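# Set lighting desk faders to their taped levels

## Task

Move every channel fader on the lighting desk to the level marked on the tape strip above that fader, while leaving the master fader at the level it had at the start.

## Robot and tools

Robot: two UR7e-type arms, left_arm and right_arm, each carrying a parallel two-finger gripper (80 mm maximum opening) and a wrist camera. Cameras: cam_left_wrist and cam_right_wrist, both 896x504. Wrist drives are weak: wrist contact torque limits are about 15-16.5 N m, and an outside force of roughly 150 N on any part of an arm, or a wrist joint straying 0.9 degrees from its planned path, stops that arm for 10 s. Fader knobs should be nudged gently; never slam the desk, never press between the two arms, and never let anything fall off the table.

Frames: the scene frame has its origin at table-top height midway between the nominal bases, +z up, +x out over the table, left_arm on the +y side. Calibrated bases: left_arm at (-0.057, +0.462, +0.017) m, right_arm at (+0.044, -0.383, +0.017) m, rotated slightly about z. Reported hand positions, orientations and velocities are in each arm's own base frame. Offsets you command are along the current Hand target's own axes (gripper axes): fingers point along +z, they open and close along x. end_effector_position is the point between the finger pads; fingertips extend 9.3 mm further. The housing starts 38 mm behind that point, 201 mm long along x, 46 mm wide. A camera block sticks out about 12 cm toward the gripper's -y side.

The 18-number row (used by both motion tools): numbers 1-9 are left_arm dx, dy, dz, rx, ry, rz, then left_gripper position, force_limit, speed; numbers 10-18 repeat this for right_arm and right_gripper. All are in [-1, 1]. Pose numbers are offsets, not absolute poses: they count from the arm's Hand target as it stood when the action or move began. Scale: 1.0 = 0.6 m for dx, dy, dz and 180 degrees for rx, ry, rz, which together form one rotation vector. Gripper position: +1 fully open, about -0.90 pads touching, -1 to grip (closes until blocked). force_limit: -1 about 15 N per pad, +1 about 35 N. speed: -1 = 5 mm/s, +1 = 100 mm/s. These finger numbers are absolute commands; to leave a gripper unchanged, resend its last three values (0 is itself a command). To leave an arm's pose alone, send six zeros.

execute_actions(actions, cameras): actions is a list of actions; each action is a table of 1 to 15 rows of 18 numbers, one row per 1/30 s step, and a short table repeats its last row until step 15. Every row in an action is measured from the action's start pose, not the previous row, and each new action starts from the new Hand target, so repeating an offset moves further. An empty actions list returns images and full state. cameras: list of names, ["all"], [] for none; an unknown name voids the call.

move(target, speed, blend, stop_force, zero, blocking, cameras): drives each gripper in a straight line toward its offset from the Hand target. target is one 18-number row or a list of up to 15 rows, all offsets measured from the same starting Hand targets. speed: path top speed in m/s, 0.002 to 3.6, default 0.25 (rotation up to twice that in rad/s); one value or one per target. blend in m rounds corners of a list; 0 stops at each. stop_force (3 to 120 N, shared by both arms) ends an arm's path when its wrist sensor feels that much push against the motion; the arm then backs to just before the push and still presses slightly. Use it slowly and with small values when touching knobs; omit it when pulling away from a contact; do not rely on it if the gripper rotates. zero (default true) re-zeros the force reference before the move. blocking=false returns after about 0.5 s while the move continues (not allowed with stop_force). Moves do not avoid obstacles or the other arm; grippers lag and overshoot more when fast. Avoid paths passing near an arm's own base. The result adds a move: line such as done, off_target, moving, held or fault, plus limits such as paced (pose clipped) or held (steps withheld).

wait(seconds, cameras): 0 to 3600 s, lets the scene run with no new commands; returns early if a running move ends. stop(cameras): brakes a running move. zoom_image(camera, region): region [x0, y0, x1, y1] in pixels of that camera's latest image, at most 504x504; good for reading tape labels. zero_wrist_force(arm): subtracts the present wrist reading from later ones. read_manual(section): licence texts only. finished_scene(scene): ends the scene with its number; make no further call in that reply.

Results: Hand target is the last commanded pose after clipping, and the base for the next offsets. The orientation command is clipped to within 32 degrees of the measured one each step. A gripper may settle short; send the remaining distance as an offset. is_grasped 1 means the fingers stopped on something; width_mm is the pad gap. Wrist force and torque are in the end effector's axes, a push from a surface reading as force into the arm; a third line gives the peak since the last shown. Joint torques are total drive output, positive toward larger joint positions. MOTOR HOT appears at 70 °C; 85 °C brakes the arm for 30-60 s, so avoid long holds stretched out or pushing against things. After a fault, an arm yields to contact; release any grip holding it first. To end a push, command the target back past the gripper.

Each tool is called after ">>>" as name(argument=value, ...) on one line, values as JSON.

## Session

>>> execute_actions(actions=[])

Scene clock: 0.00 s.
left_arm: end_effector_position=(+0.5485, +0.4336, +0.1882) width_mm=79.9 is_grasped=0 end_effector_quat_wxyz=(-0.130, +0.962, -0.236, -0.038) | right_arm: end_effector_position=(+0.2597, +0.6092, +0.0894) width_mm=79.9 is_grasped=0 end_effector_quat_wxyz=(-0.317, +0.541, -0.548, +0.553)
Joint positions: left_arm=[0.397 -1.099 1.501 -2.069 -1.317 2.462] | right_arm=[4.831 -2.361 -1.447 -2.011 0.431 -0.686]
Joint velocities: within noise
Joint torques (N m): no reading
Wrist force (N): no reading
Wrist torque (N m): no reading
Wrist force, peak (N): no reading
Hand target: left_arm +0.5485, +0.4336, +0.1882; -0.130, +0.962, -0.236, -0.038 | right_arm +0.2597, +0.6092, +0.0894; -0.317, +0.541, -0.548, +0.553
Tool commands: left_gripper/position=+0.998 left_gripper/force_limit=+1.0 left_gripper/speed=+1.0 right_gripper/position=+0.996 right_gripper/force_limit=+1.0 right_gripper/speed=+1.0

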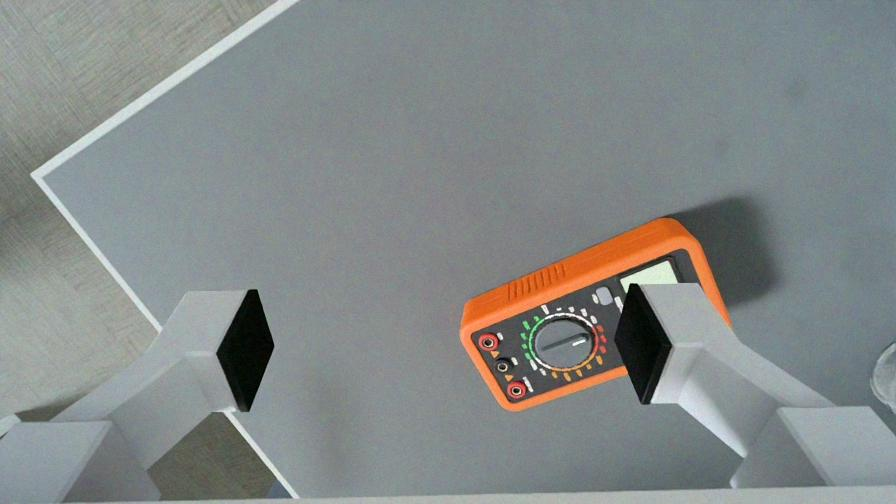

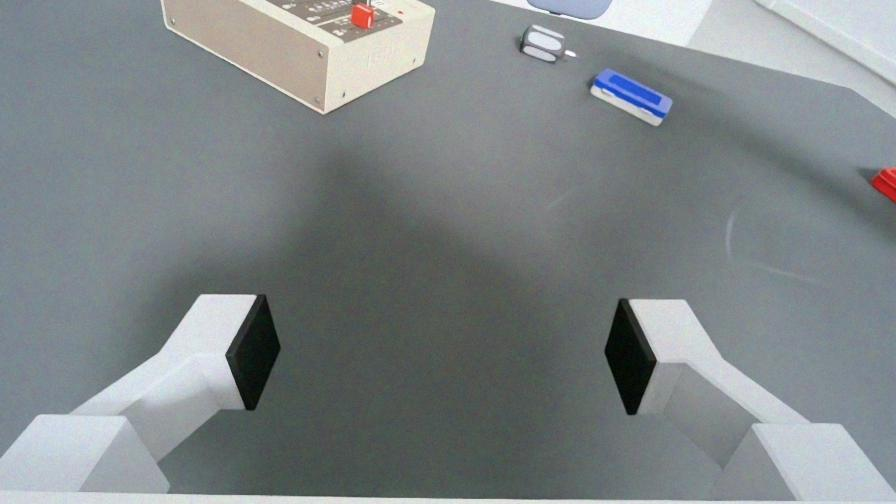

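>>> move(target=[0.7112,0.6698,-0.316,-0.07,0.0511,0.067,0.43,-1,0.5,0,0,0,0,0,0,0.996,1,1], speed=0.35, cameras=["cam_left_wrist"])

>>> zoom_image(camera="cam_left_wrist", region=[300, 0, 620, 250])

Scene clock: 44.47 s.
left_arm: end_effector_position=(+0.7418, -0.1503, +0.2206) width_mm=56.1 is_grasped=0 end_effector_quat_wxyz=(+0.000, +0.941, -0.340, +0.000) | right_arm: end_effector_position=(+0.2597, +0.6092, +0.0894) width_mm=79.9 is_grasped=0 end_effector_quat_wxyz=(-0.317, +0.541, -0.548, +0.553)
Joint positions: left_arm=[-0.377 -0.918 1.079 -1.732 -1.572 1.887] | right_arm=[4.831 -2.361 -1.447 -2.011 0.431 -0.686]
Joint torques (N m): left_arm=[-10.6 -43.1 -35.61 -3.33 1.07 -0.48] | right_arm=[-3.16 53.94 18.01 0.42 -0.71 0]
Wrist force (N): left_arm=[-1.3 -0.6 0.1] | right_arm=[0.2 -0.2 -0.1]
Wrist torque (N m): left_arm=[-0.04 0.13 0.02] | right_arm=[-0.02 -0.03 0.01]
Wrist force, peak (N): left_arm=[1.8 3.2 -0.1] | right_arm=[0.3 -0.5 -0.2]
Hand target: left_arm +0.7419, -0.1504, +0.2206; +0.000, +0.941, -0.340, +0.000 | right_arm +0.2597, +0.6092, +0.0894; -0.317, +0.541, -0.548, +0.553
Off the commanded pose: left_arm 0.000 m, 0 deg | right_arm 0.000 m, 0 deg.
move: done

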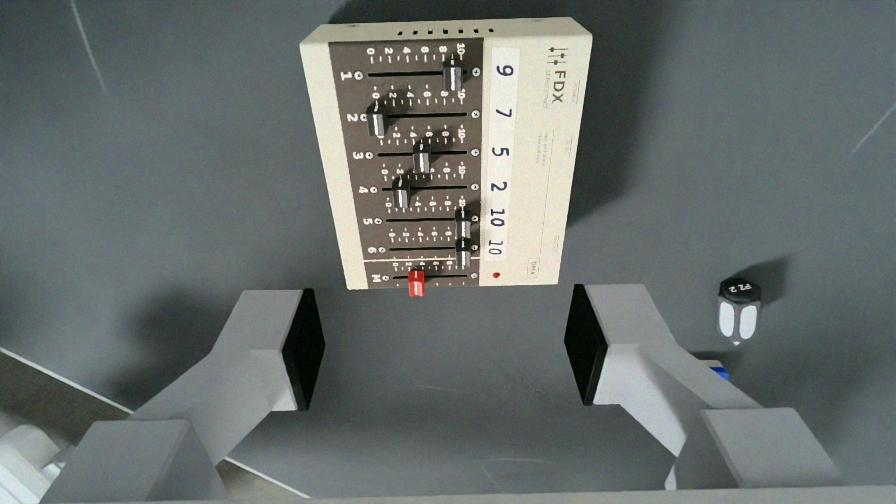

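Scaled by 1.575 from the camera's image (finer frame: 1280x720).

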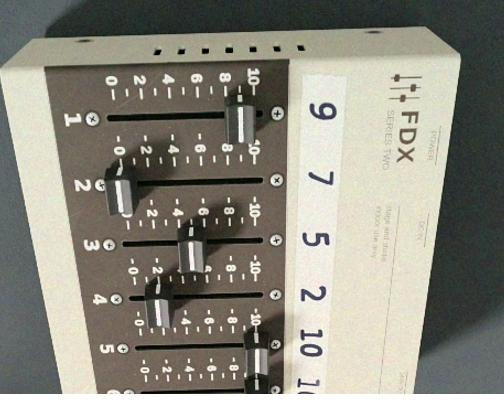

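>>> move(target=[[0.0058,-0.014,0.2427,0,0,-0.0105,0.43,-1,0.5,0,0,0,0,0,0,0.996,1,1],[0.0058,-0.014,0.281,0,0,-0.0105,0.43,-1,0.5,0,0,0,0,0,0,0.996,1,1]], speed=[0.25,0.06], stop_force=10)

>>> move(target=[0,0,0,0,0,0,-1,-1,-0.2,0,0,0,0,0,0,0.996,1,1], cameras=["cam_left_wrist"])

>>> zoom_image(camera="cam_left_wrist", region=[300, 200, 600, 450])

Scene clock: 63.43 s.
left_arm: end_effector_position=(+0.7499, -0.1463, +0.0520) width_mm=56.1 is_grasped=0 end_effector_quat_wxyz=(+0.000, +0.946, -0.324, +0.000) | right_arm: end_effector_position=(+0.2597, +0.6092, +0.0894) width_mm=79.9 is_grasped=0 end_effector_quat_wxyz=(-0.317, +0.541, -0.548, +0.553)
Joint positions: left_arm=[-0.368 -0.761 1.258 -2.068 -1.572 1.863] | right_arm=[4.831 -2.361 -1.447 -2.011 0.431 -0.686]
Joint torques (N m): left_arm=[-10.82 -60.07 -33.38 -2.44 1.97 1.48] | right_arm=[-1.28 55.73 17.45 0.35 -0.72 0.28]
Wrist force (N): left_arm=[-1.2 -0.2 0.2] | right_arm=[0.1 -0.1 -0.1]
Wrist torque (N m): left_arm=[0.03 0.13 0.00] | right_arm=[-0.01 -0.01 0.00]
Wrist force, peak (N): left_arm=[-0.9 -0.6 2.0] | right_arm=[0.2 -0.4 -0.3]
Hand target: left_arm +0.7499, -0.1463, +0.0520; +0.000, +0.946, -0.324, +0.000 | right_arm +0.2597, +0.6092, +0.0894; -0.317, +0.541, -0.548, +0.553
Off the commanded pose: left_arm 0.000 m, 0 deg | right_arm 0.000 m, 0 deg.
move: done

Scene clock: 64.73 s.
left_arm: end_effector_position=(+0.7499, -0.1463, +0.0520) width_mm=9.6 is_grasped=1 end_effector_quat_wxyz=(+0.000, +0.946, -0.324, +0.000) | right_arm: end_effector_position=(+0.2597, +0.6092, +0.0894) width_mm=79.9 is_grasped=0 end_effector_quat_wxyz=(-0.317, +0.541, -0.548, +0.553)
Joint positions: left_arm=[-0.368 -0.761 1.258 -2.068 -1.572 1.863] | right_arm=[4.831 -2.361 -1.447 -2.011 0.431 -0.686]
Joint torques (N m): left_arm=[-11.66 -59.68 -31.94 -3.79 1.96 1.48] | right_arm=[-1.19 55.44 17.22 0.61 -0.73 0.43]
Wrist force (N): left_arm=[-1.6 -0.9 0.3] | right_arm=[0.4 -0.1 -0.1]
Wrist torque (N m): left_arm=[-0.05 0.09 0.01] | right_arm=[-0.02 -0.04 0.00]
Wrist force, peak (N): left_arm=[-2.0 -0.5 -0.1] | right_arm=[0.5 -0.4 -0.3]
Hand target: left_arm +0.7499, -0.1463, +0.0520; +0.000, +0.946, -0.324, +0.000 | right_arm +0.2597, +0.6092, +0.0894; -0.317, +0.541, -0.548, +0.553
Off the commanded pose: left_arm 0.000 m, 0 deg | right_arm 0.000 m, 0 deg.
move: done

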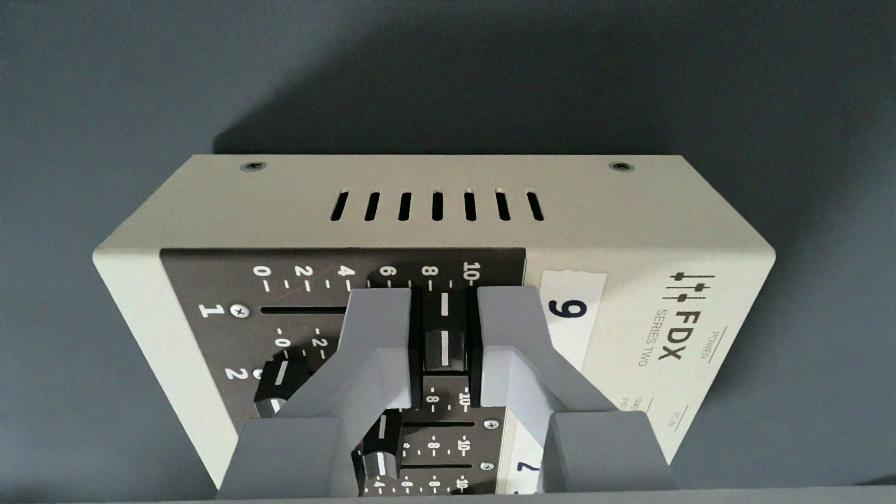

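Scaled by 1.680 from the camera's image (finer frame: 1280x720).

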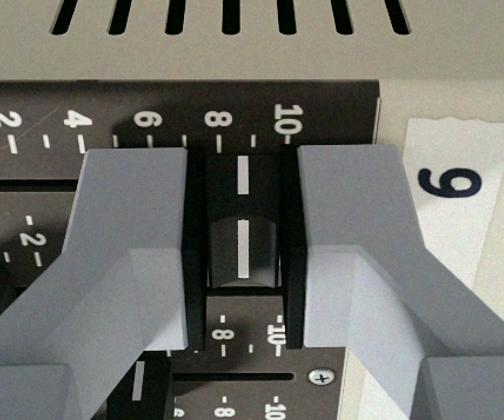

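>>> move(target=[[0.0019,0,0,0,0,0,-1,-1,-0.2,0,0,0,0,0,0,0.996,1,1],[0.0019,0,0,0,0,0,0.43,-1,0.5,0,0,0,0,0,0,0.996,1,1],[0.0019,0,-0.03,0,0,0,0.43,-1,0.5,0,0,0,0,0,0,0.996,1,1],[-0.0395,0.0378,-0.03,0,0,0,0.43,-1,0.5,0,0,0,0,0,0,0.996,1,1],[-0.0395,0.0378,0,0,0,0,0.43,-1,0.5,0,0,0,0,0,0,0.996,1,1],[-0.0395,0.0378,0,0,0,0,-1,-1,-0.2,0,0,0,0,0,0,0.996,1,1],[-0.0134,0.0378,0,0,0,0,-1,-1,-0.2,0,0,0,0,0,0,0.996,1,1]], speed=[0.05,0.2,0.2,0.2,0.15,0.15,0.15], blend=[0,0,0.008,0.008,0,0,0], cameras=["cam_left_wrist"])

>>> zoom_image(camera="cam_left_wrist", region=[300, 200, 600, 450])

Scene clock: 87.37 s.
left_arm: end_effector_position=(+0.7296, -0.1594, +0.0520) width_mm=9.6 is_grasped=1 end_effector_quat_wxyz=(+0.000, +0.946, -0.324, +0.000) | right_arm: end_effector_position=(+0.2597, +0.6092, +0.0894) width_mm=79.9 is_grasped=0 end_effector_quat_wxyz=(-0.317, +0.541, -0.548, +0.553)
Joint positions: left_arm=[-0.394 -0.798 1.328 -2.101 -1.572 1.837] | right_arm=[4.831 -2.361 -1.447 -2.011 0.431 -0.686]
Joint torques (N m): left_arm=[13.39 -43.15 -31.03 -2.43 1.56 1.44] | right_arm=[-1.52 56.15 15.86 0.6 -0.83 0.25]
Wrist force (N): left_arm=[-0.3 3.4 -2.3] | right_arm=[0.1 -0.3 0.0]
Wrist torque (N m): left_arm=[0.04 0.10 0.00] | right_arm=[-0.04 -0.01 0.00]
Wrist force, peak (N): left_arm=[-5.1 7.2 -2.7] | right_arm=[0.5 -0.5 -0.2]
Hand target: left_arm +0.7297, -0.1593, +0.0520; +0.000, +0.946, -0.324, +0.000 | right_arm +0.2597, +0.6092, +0.0894; -0.317, +0.541, -0.548, +0.553
Off the commanded pose: left_arm 0.000 m, 0 deg | right_arm 0.000 m, 0 deg.
move: done

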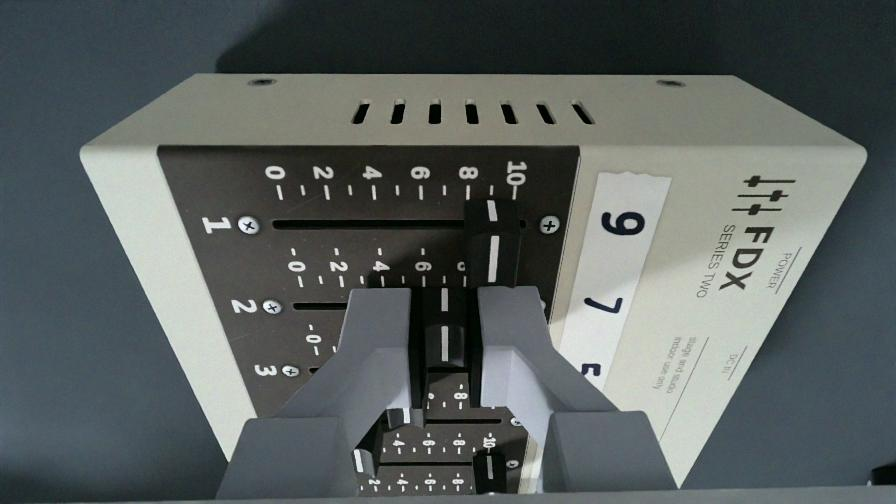

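Scaled by 1.680 from the camera's image (finer frame: 1280x720).

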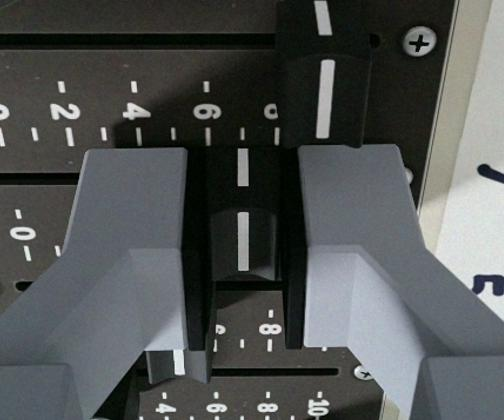

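>>> move(target=[[0,0,0,0,0,0,0.29,-1,0.5,0,0,0,0,0,0,0.996,1,1],[0,0,-0.03,0,0,0,0.29,-1,0.5,0,0,0,0,0,0,0.996,1,1],[-0.0153,0.0378,-0.03,0,0,0,0.29,-1,0.5,0,0,0,0,0,0,0.996,1,1],[-0.0153,0.0378,0,0,0,0,0.29,-1,0.5,0,0,0,0,0,0,0.996,1,1],[-0.0153,0.0378,0,0,0,0,-1,-1,-0.2,0,0,0,0,0,0,0.996,1,1]], speed=0.2, blend=[0,0.008,0.008,0,0], cameras=["cam_left_wrist"])

>>> zoom_image(camera="cam_left_wrist", region=[300, 200, 600, 450])

>>> move(target=[[0,0,0,0,0,0,0.29,-1,0.5,0,0,0,0,0,0,0.996,1,1],[0,0,-0.03,0,0,0,0.29,-1,0.5,0,0,0,0,0,0,0.996,1,1],[-0.0228,0.0378,-0.03,0,0,0,0.29,-1,0.5,0,0,0,0,0,0,0.996,1,1],[-0.0228,0.0378,0,0,0,0,0.29,-1,0.5,0,0,0,0,0,0,0.996,1,1],[-0.0228,0.0378,0,0,0,0,-1,-1,-0.2,0,0,0,0,0,0,0.996,1,1]], speed=0.2, blend=[0,0.008,0.008,0,0], cameras=["cam_left_wrist"])

>>> zoom_image(camera="cam_left_wrist", region=[300, 200, 600, 450])

Scene clock: 97.53 s.
left_arm: end_effector_position=(+0.7085, -0.1716, +0.0520) width_mm=9.6 is_grasped=1 end_effector_quat_wxyz=(+0.000, +0.946, -0.324, +0.000) | right_arm: end_effector_position=(+0.2597, +0.6092, +0.0894) width_mm=79.9 is_grasped=0 end_effector_quat_wxyz=(-0.317, +0.541, -0.548, +0.553)
Joint positions: left_arm=[-0.421 -0.836 1.398 -2.133 -1.572 1.81] | right_arm=[4.831 -2.361 -1.447 -2.011 0.431 -0.686]
Joint torques (N m): left_arm=[-7.3 -42.17 -10.08 -4.34 2.01 -1.81] | right_arm=[-2.79 54.69 16.1 0.43 -0.64 0.49]
Wrist force (N): left_arm=[-1.2 0.1 0.1] | right_arm=[0.0 -0.1 -0.2]
Wrist torque (N m): left_arm=[0.03 0.10 0.00] | right_arm=[-0.01 -0.01 0.00]
Wrist force, peak (N): left_arm=[-3.1 6.6 -2.0] | right_arm=[0.3 -0.5 -0.2]
Hand target: left_arm +0.7085, -0.1716, +0.0521; +0.000, +0.946, -0.324, +0.000 | right_arm +0.2597, +0.6092, +0.0894; -0.317, +0.541, -0.548, +0.553
Off the commanded pose: left_arm 0.000 m, 0 deg | right_arm 0.000 m, 0 deg.
move: done

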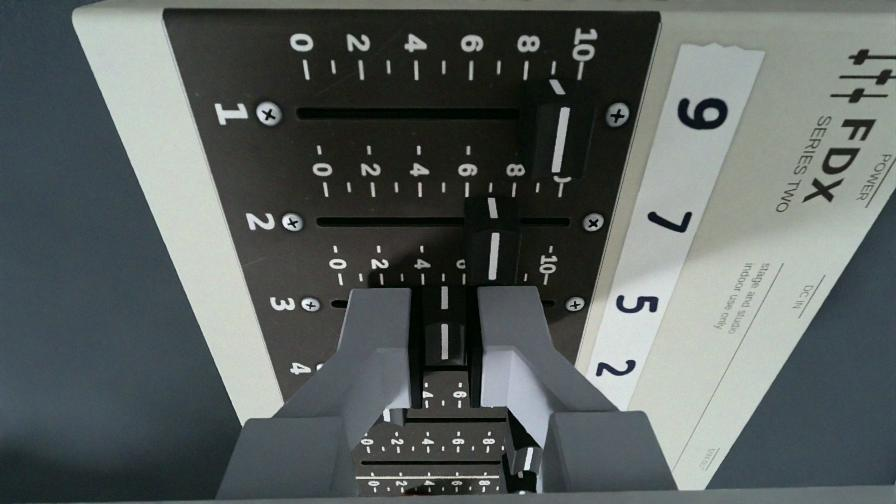

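Scaled by 1.680 from the camera's image (finer frame: 1280x720).

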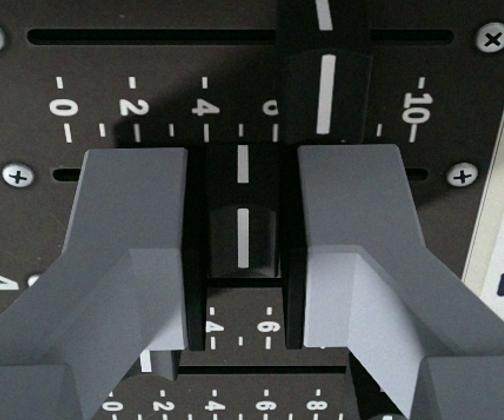

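Scene clock: 100.30 s.
left_arm: end_effector_position=(+0.6838, -0.1811, +0.0521) width_mm=9.6 is_grasped=1 end_effector_quat_wxyz=(+0.000, +0.946, -0.324, +0.000) | right_arm: end_effector_position=(+0.2597, +0.6092, +0.0894) width_mm=79.9 is_grasped=0 end_effector_quat_wxyz=(-0.317, +0.541, -0.548, +0.553)
Joint positions: left_arm=[-0.448 -0.879 1.478 -2.17 -1.572 1.783] | right_arm=[4.831 -2.361 -1.447 -2.011 0.431 -0.686]
Joint torques (N m): left_arm=[0.61 -40.9 -10.18 -4.24 1.78 -1.81] | right_arm=[-2.12 56.17 15.8 0.5 -0.5 0.56]
Wrist force (N): left_arm=[-0.6 0.0 0.8] | right_arm=[0.2 -0.3 -0.1]
Wrist torque (N m): left_arm=[0.03 0.06 0.00] | right_arm=[-0.04 -0.03 0.00]
Wrist force, peak (N): left_arm=[-3.2 0.9 -5.1] | right_arm=[0.2 -0.4 -0.4]
Hand target: left_arm +0.6838, -0.1811, +0.0521; +0.000, +0.946, -0.324, +0.000 | right_arm +0.2597, +0.6092, +0.0894; -0.317, +0.541, -0.548, +0.553
Off the commanded pose: left_arm 0.000 m, 0 deg | right_arm 0.000 m, 0 deg.
move: done

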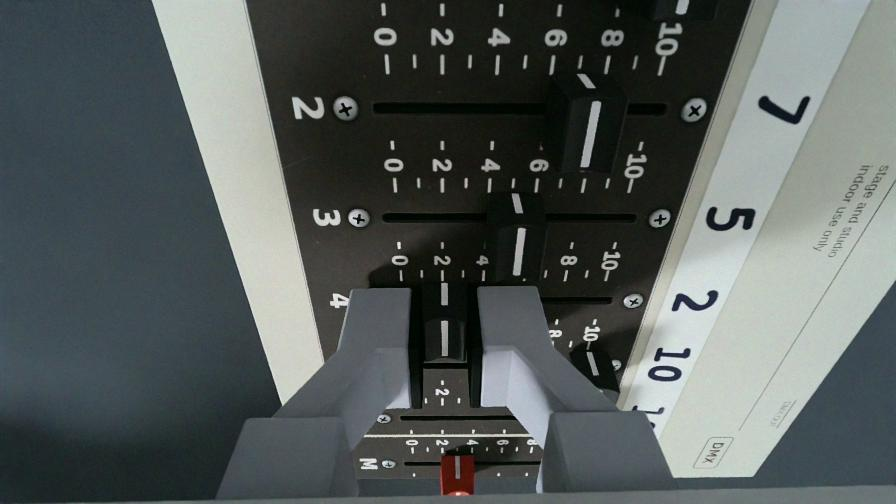

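Scaled by 1.680 from the camera's image (finer frame: 1280x720).

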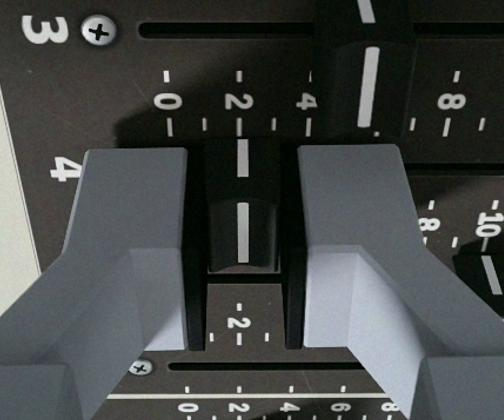

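>>> move(target=[[0,0,0,0,0,0,0.29,-1,0.5,0,0,0,0,0,0,0.996,1,1],[0,0,-0.03,0,0,0,0.29,-1,0.5,0,0,0,0,0,0,0.996,1,1],[0.0586,0.0378,-0.03,0,0,0,0.29,-1,0.5,0,0,0,0,0,0,0.996,1,1],[0.0586,0.0378,0,0,0,0,0.29,-1,0.5,0,0,0,0,0,0,0.996,1,1],[0.0586,0.0378,0,0,0,0,-1,-1,-0.2,0,0,0,0,0,0,0.996,1,1]], speed=0.2, blend=[0,0.008,0.008,0,0], cameras=["cam_left_wrist"])

>>> zoom_image(camera="cam_left_wrist", region=[300, 200, 600, 450])

>>> move(target=[[0,0,0,0,0,0,0.29,-1,0.5,0,0,0,0,0,0,0.996,1,1],[0,0,-0.03,0,0,0,0.29,-1,0.5,0,0,0,0,0,0,0.996,1,1],[-0.0005,0.0378,-0.03,0,0,0,0.29,-1,0.5,0,0,0,0,0,0,0.996,1,1],[-0.0005,0.0378,0,0,0,0,0.29,-1,0.5,0,0,0,0,0,0,0.996,1,1],[-0.0005,0.0378,0,0,0,0,-1,-1,-0.2,0,0,0,0,0,0,0.996,1,1]], speed=0.2, blend=[0,0.008,0.008,0,0], cameras=["cam_left_wrist"])

>>> zoom_image(camera="cam_left_wrist", region=[300, 200, 600, 450])

Scene clock: 116.30 s.
left_arm: end_effector_position=(+0.6976, -0.2206, +0.0521) width_mm=9.6 is_grasped=1 end_effector_quat_wxyz=(+0.000, +0.946, -0.324, +0.000) | right_arm: end_effector_position=(+0.2597, +0.6092, +0.0894) width_mm=79.9 is_grasped=0 end_effector_quat_wxyz=(-0.317, +0.541, -0.548, +0.553)
Joint positions: left_arm=[-0.489 -0.83 1.387 -2.128 -1.572 1.742] | right_arm=[4.831 -2.361 -1.447 -2.011 0.431 -0.686]
Joint torques (N m): left_arm=[-5.32 -43.02 -31.98 -4.1 1.28 -1.81] | right_arm=[-2.64 56.09 16.46 0.74 -0.43 0.59]
Wrist force (N): left_arm=[-1.5 -0.4 0.2] | right_arm=[0.2 -0.2 -0.1]
Wrist torque (N m): left_arm=[-0.02 0.05 0.00] | right_arm=[-0.03 -0.03 0.00]
Wrist force, peak (N): left_arm=[-2.7 -1.6 -1.9] | right_arm=[0.6 -0.3 -0.2]
Hand target: left_arm +0.6976, -0.2206, +0.0521; +0.000, +0.946, -0.324, +0.000 | right_arm +0.2597, +0.6092, +0.0894; -0.317, +0.541, -0.548, +0.553
Off the commanded pose: left_arm 0.000 m, 0 deg | right_arm 0.000 m, 0 deg.
move: done

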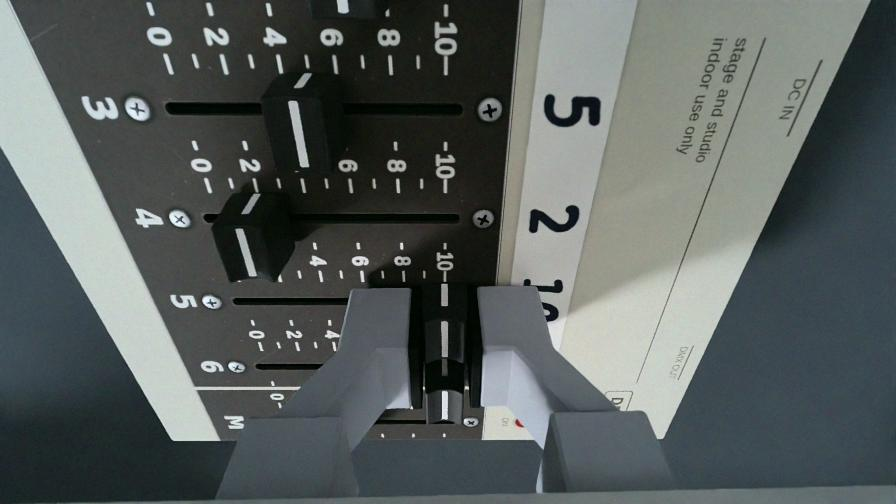

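Scaled by 1.680 from the camera's image (finer frame: 1280x720).

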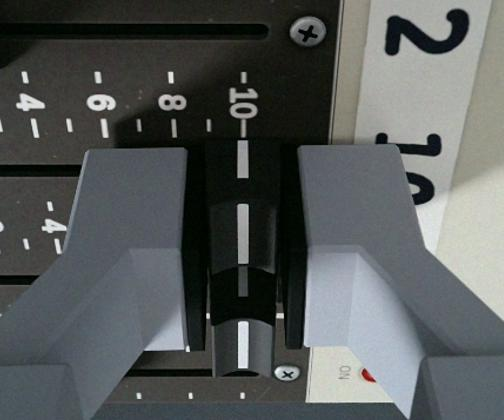

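Scene clock: 119.07 s.
left_arm: end_effector_position=(+0.6835, -0.2383, +0.0521) width_mm=9.6 is_grasped=1 end_effector_quat_wxyz=(+0.000, +0.946, -0.324, +0.000) | right_arm: end_effector_position=(+0.2597, +0.6092, +0.0894) width_mm=79.9 is_grasped=0 end_effector_quat_wxyz=(-0.317, +0.541, -0.548, +0.553)
Joint positions: left_arm=[-0.52 -0.846 1.417 -2.142 -1.572 1.711] | right_arm=[4.831 -2.361 -1.447 -2.011 0.431 -0.686]
Joint torques (N m): left_arm=[-12.01 -41.58 -12.39 -4.33 1.7 -1.77] | right_arm=[-1.4 55.84 16.12 0.73 -0.46 0.7]
Wrist force (N): left_arm=[-0.7 -0.4 0.4] | right_arm=[0.1 -0.1 -0.1]
Wrist torque (N m): left_arm=[-0.01 0.05 -0.01] | right_arm=[-0.02 -0.02 0.00]
Wrist force, peak (N): left_arm=[-0.5 -2.5 -2.4] | right_arm=[0.5 -0.3 -0.4]
Hand target: left_arm +0.6835, -0.2383, +0.0521; +0.000, +0.946, -0.324, +0.000 | right_arm +0.2597, +0.6092, +0.0894; -0.317, +0.541, -0.548, +0.553
Off the commanded pose: left_arm 0.000 m, 0 deg | right_arm 0.000 m, 0 deg.
move: done

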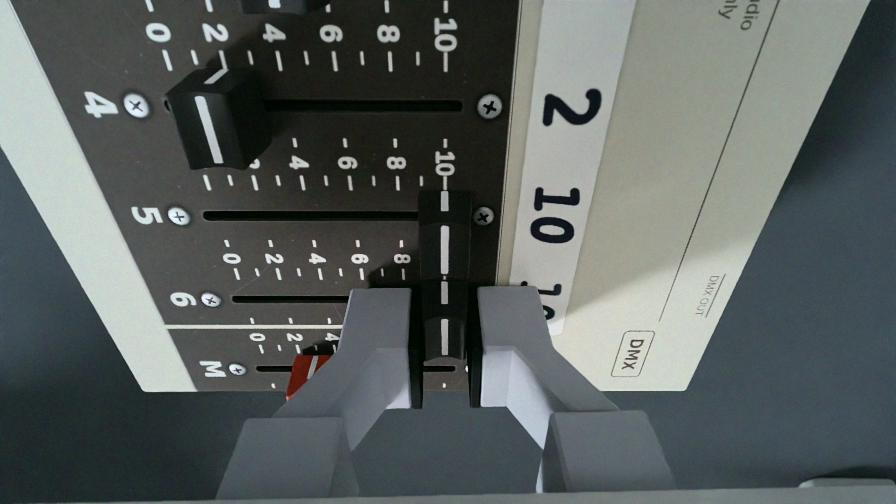

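Scaled by 1.680 from the camera's image (finer frame: 1280x720).

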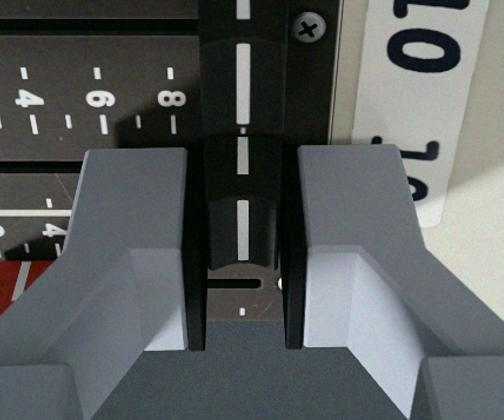

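>>> move(target=[[0,0,0,0,0,0,0.29,-1,0.5,0,0,0,0,0,0,0.996,1,1],[0,-0.03,-0.12,0,0,0,0.29,-1,0.5,0,0,0,0,0,0,0.996,1,1]], cameras=["cam_left_wrist"])

>>> zoom_image(camera="cam_left_wrist", region=[200, 0, 600, 300])

Scene clock: 124.83 s.
left_arm: end_effector_position=(+0.6945, -0.2239, +0.1240) width_mm=50.2 is_grasped=0 end_effector_quat_wxyz=(+0.000, +0.946, -0.324, +0.000) | right_arm: end_effector_position=(+0.2597, +0.6092, +0.0894) width_mm=79.9 is_grasped=0 end_effector_quat_wxyz=(-0.317, +0.541, -0.548, +0.553)
Joint positions: left_arm=[-0.495 -0.915 1.332 -1.988 -1.572 1.736] | right_arm=[4.831 -2.361 -1.447 -2.011 0.431 -0.686]
Joint torques (N m): left_arm=[-11.71 -55.73 -28.46 -0.69 -1.29 -1.64] | right_arm=[-1.07 55.61 15.24 0.83 -0.36 0.81]
Wrist force (N): left_arm=[-0.8 -0.4 0.2] | right_arm=[0.1 -0.3 0.0]
Wrist torque (N m): left_arm=[-0.02 0.06 -0.11] | right_arm=[-0.04 -0.01 0.00]
Wrist force, peak (N): left_arm=[-0.9 0.6 3.2] | right_arm=[0.5 -0.1 -0.3]
Hand target: left_arm +0.6945, -0.2240, +0.1241; +0.000, +0.946, -0.324, +0.000 | right_arm +0.2597, +0.6092, +0.0894; -0.317, +0.541, -0.548, +0.553
Off the commanded pose: left_arm 0.000 m, 0 deg | right_arm 0.000 m, 0 deg.
move: done

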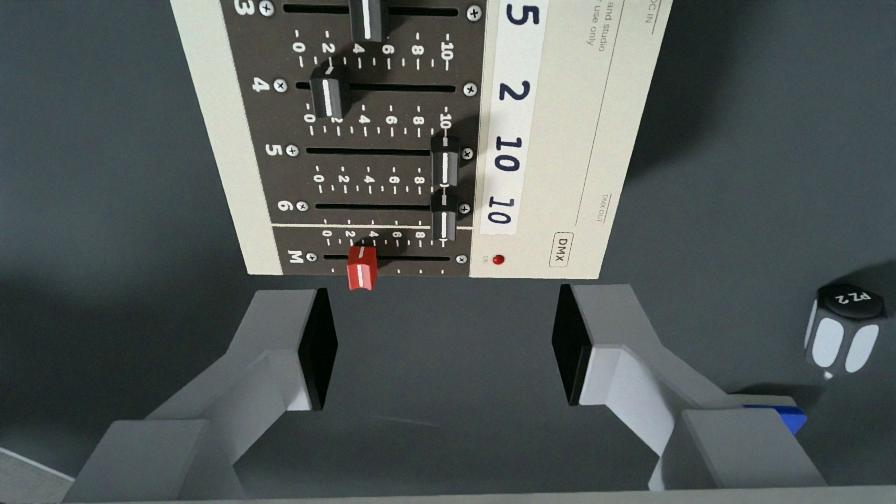

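Scaled by 1.260 from the camera's image (finer frame: 1280x720).

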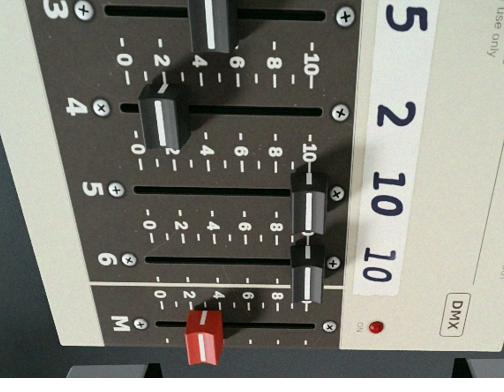

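>>> finished_scene(scene=2)

The scene is finished: the task was done.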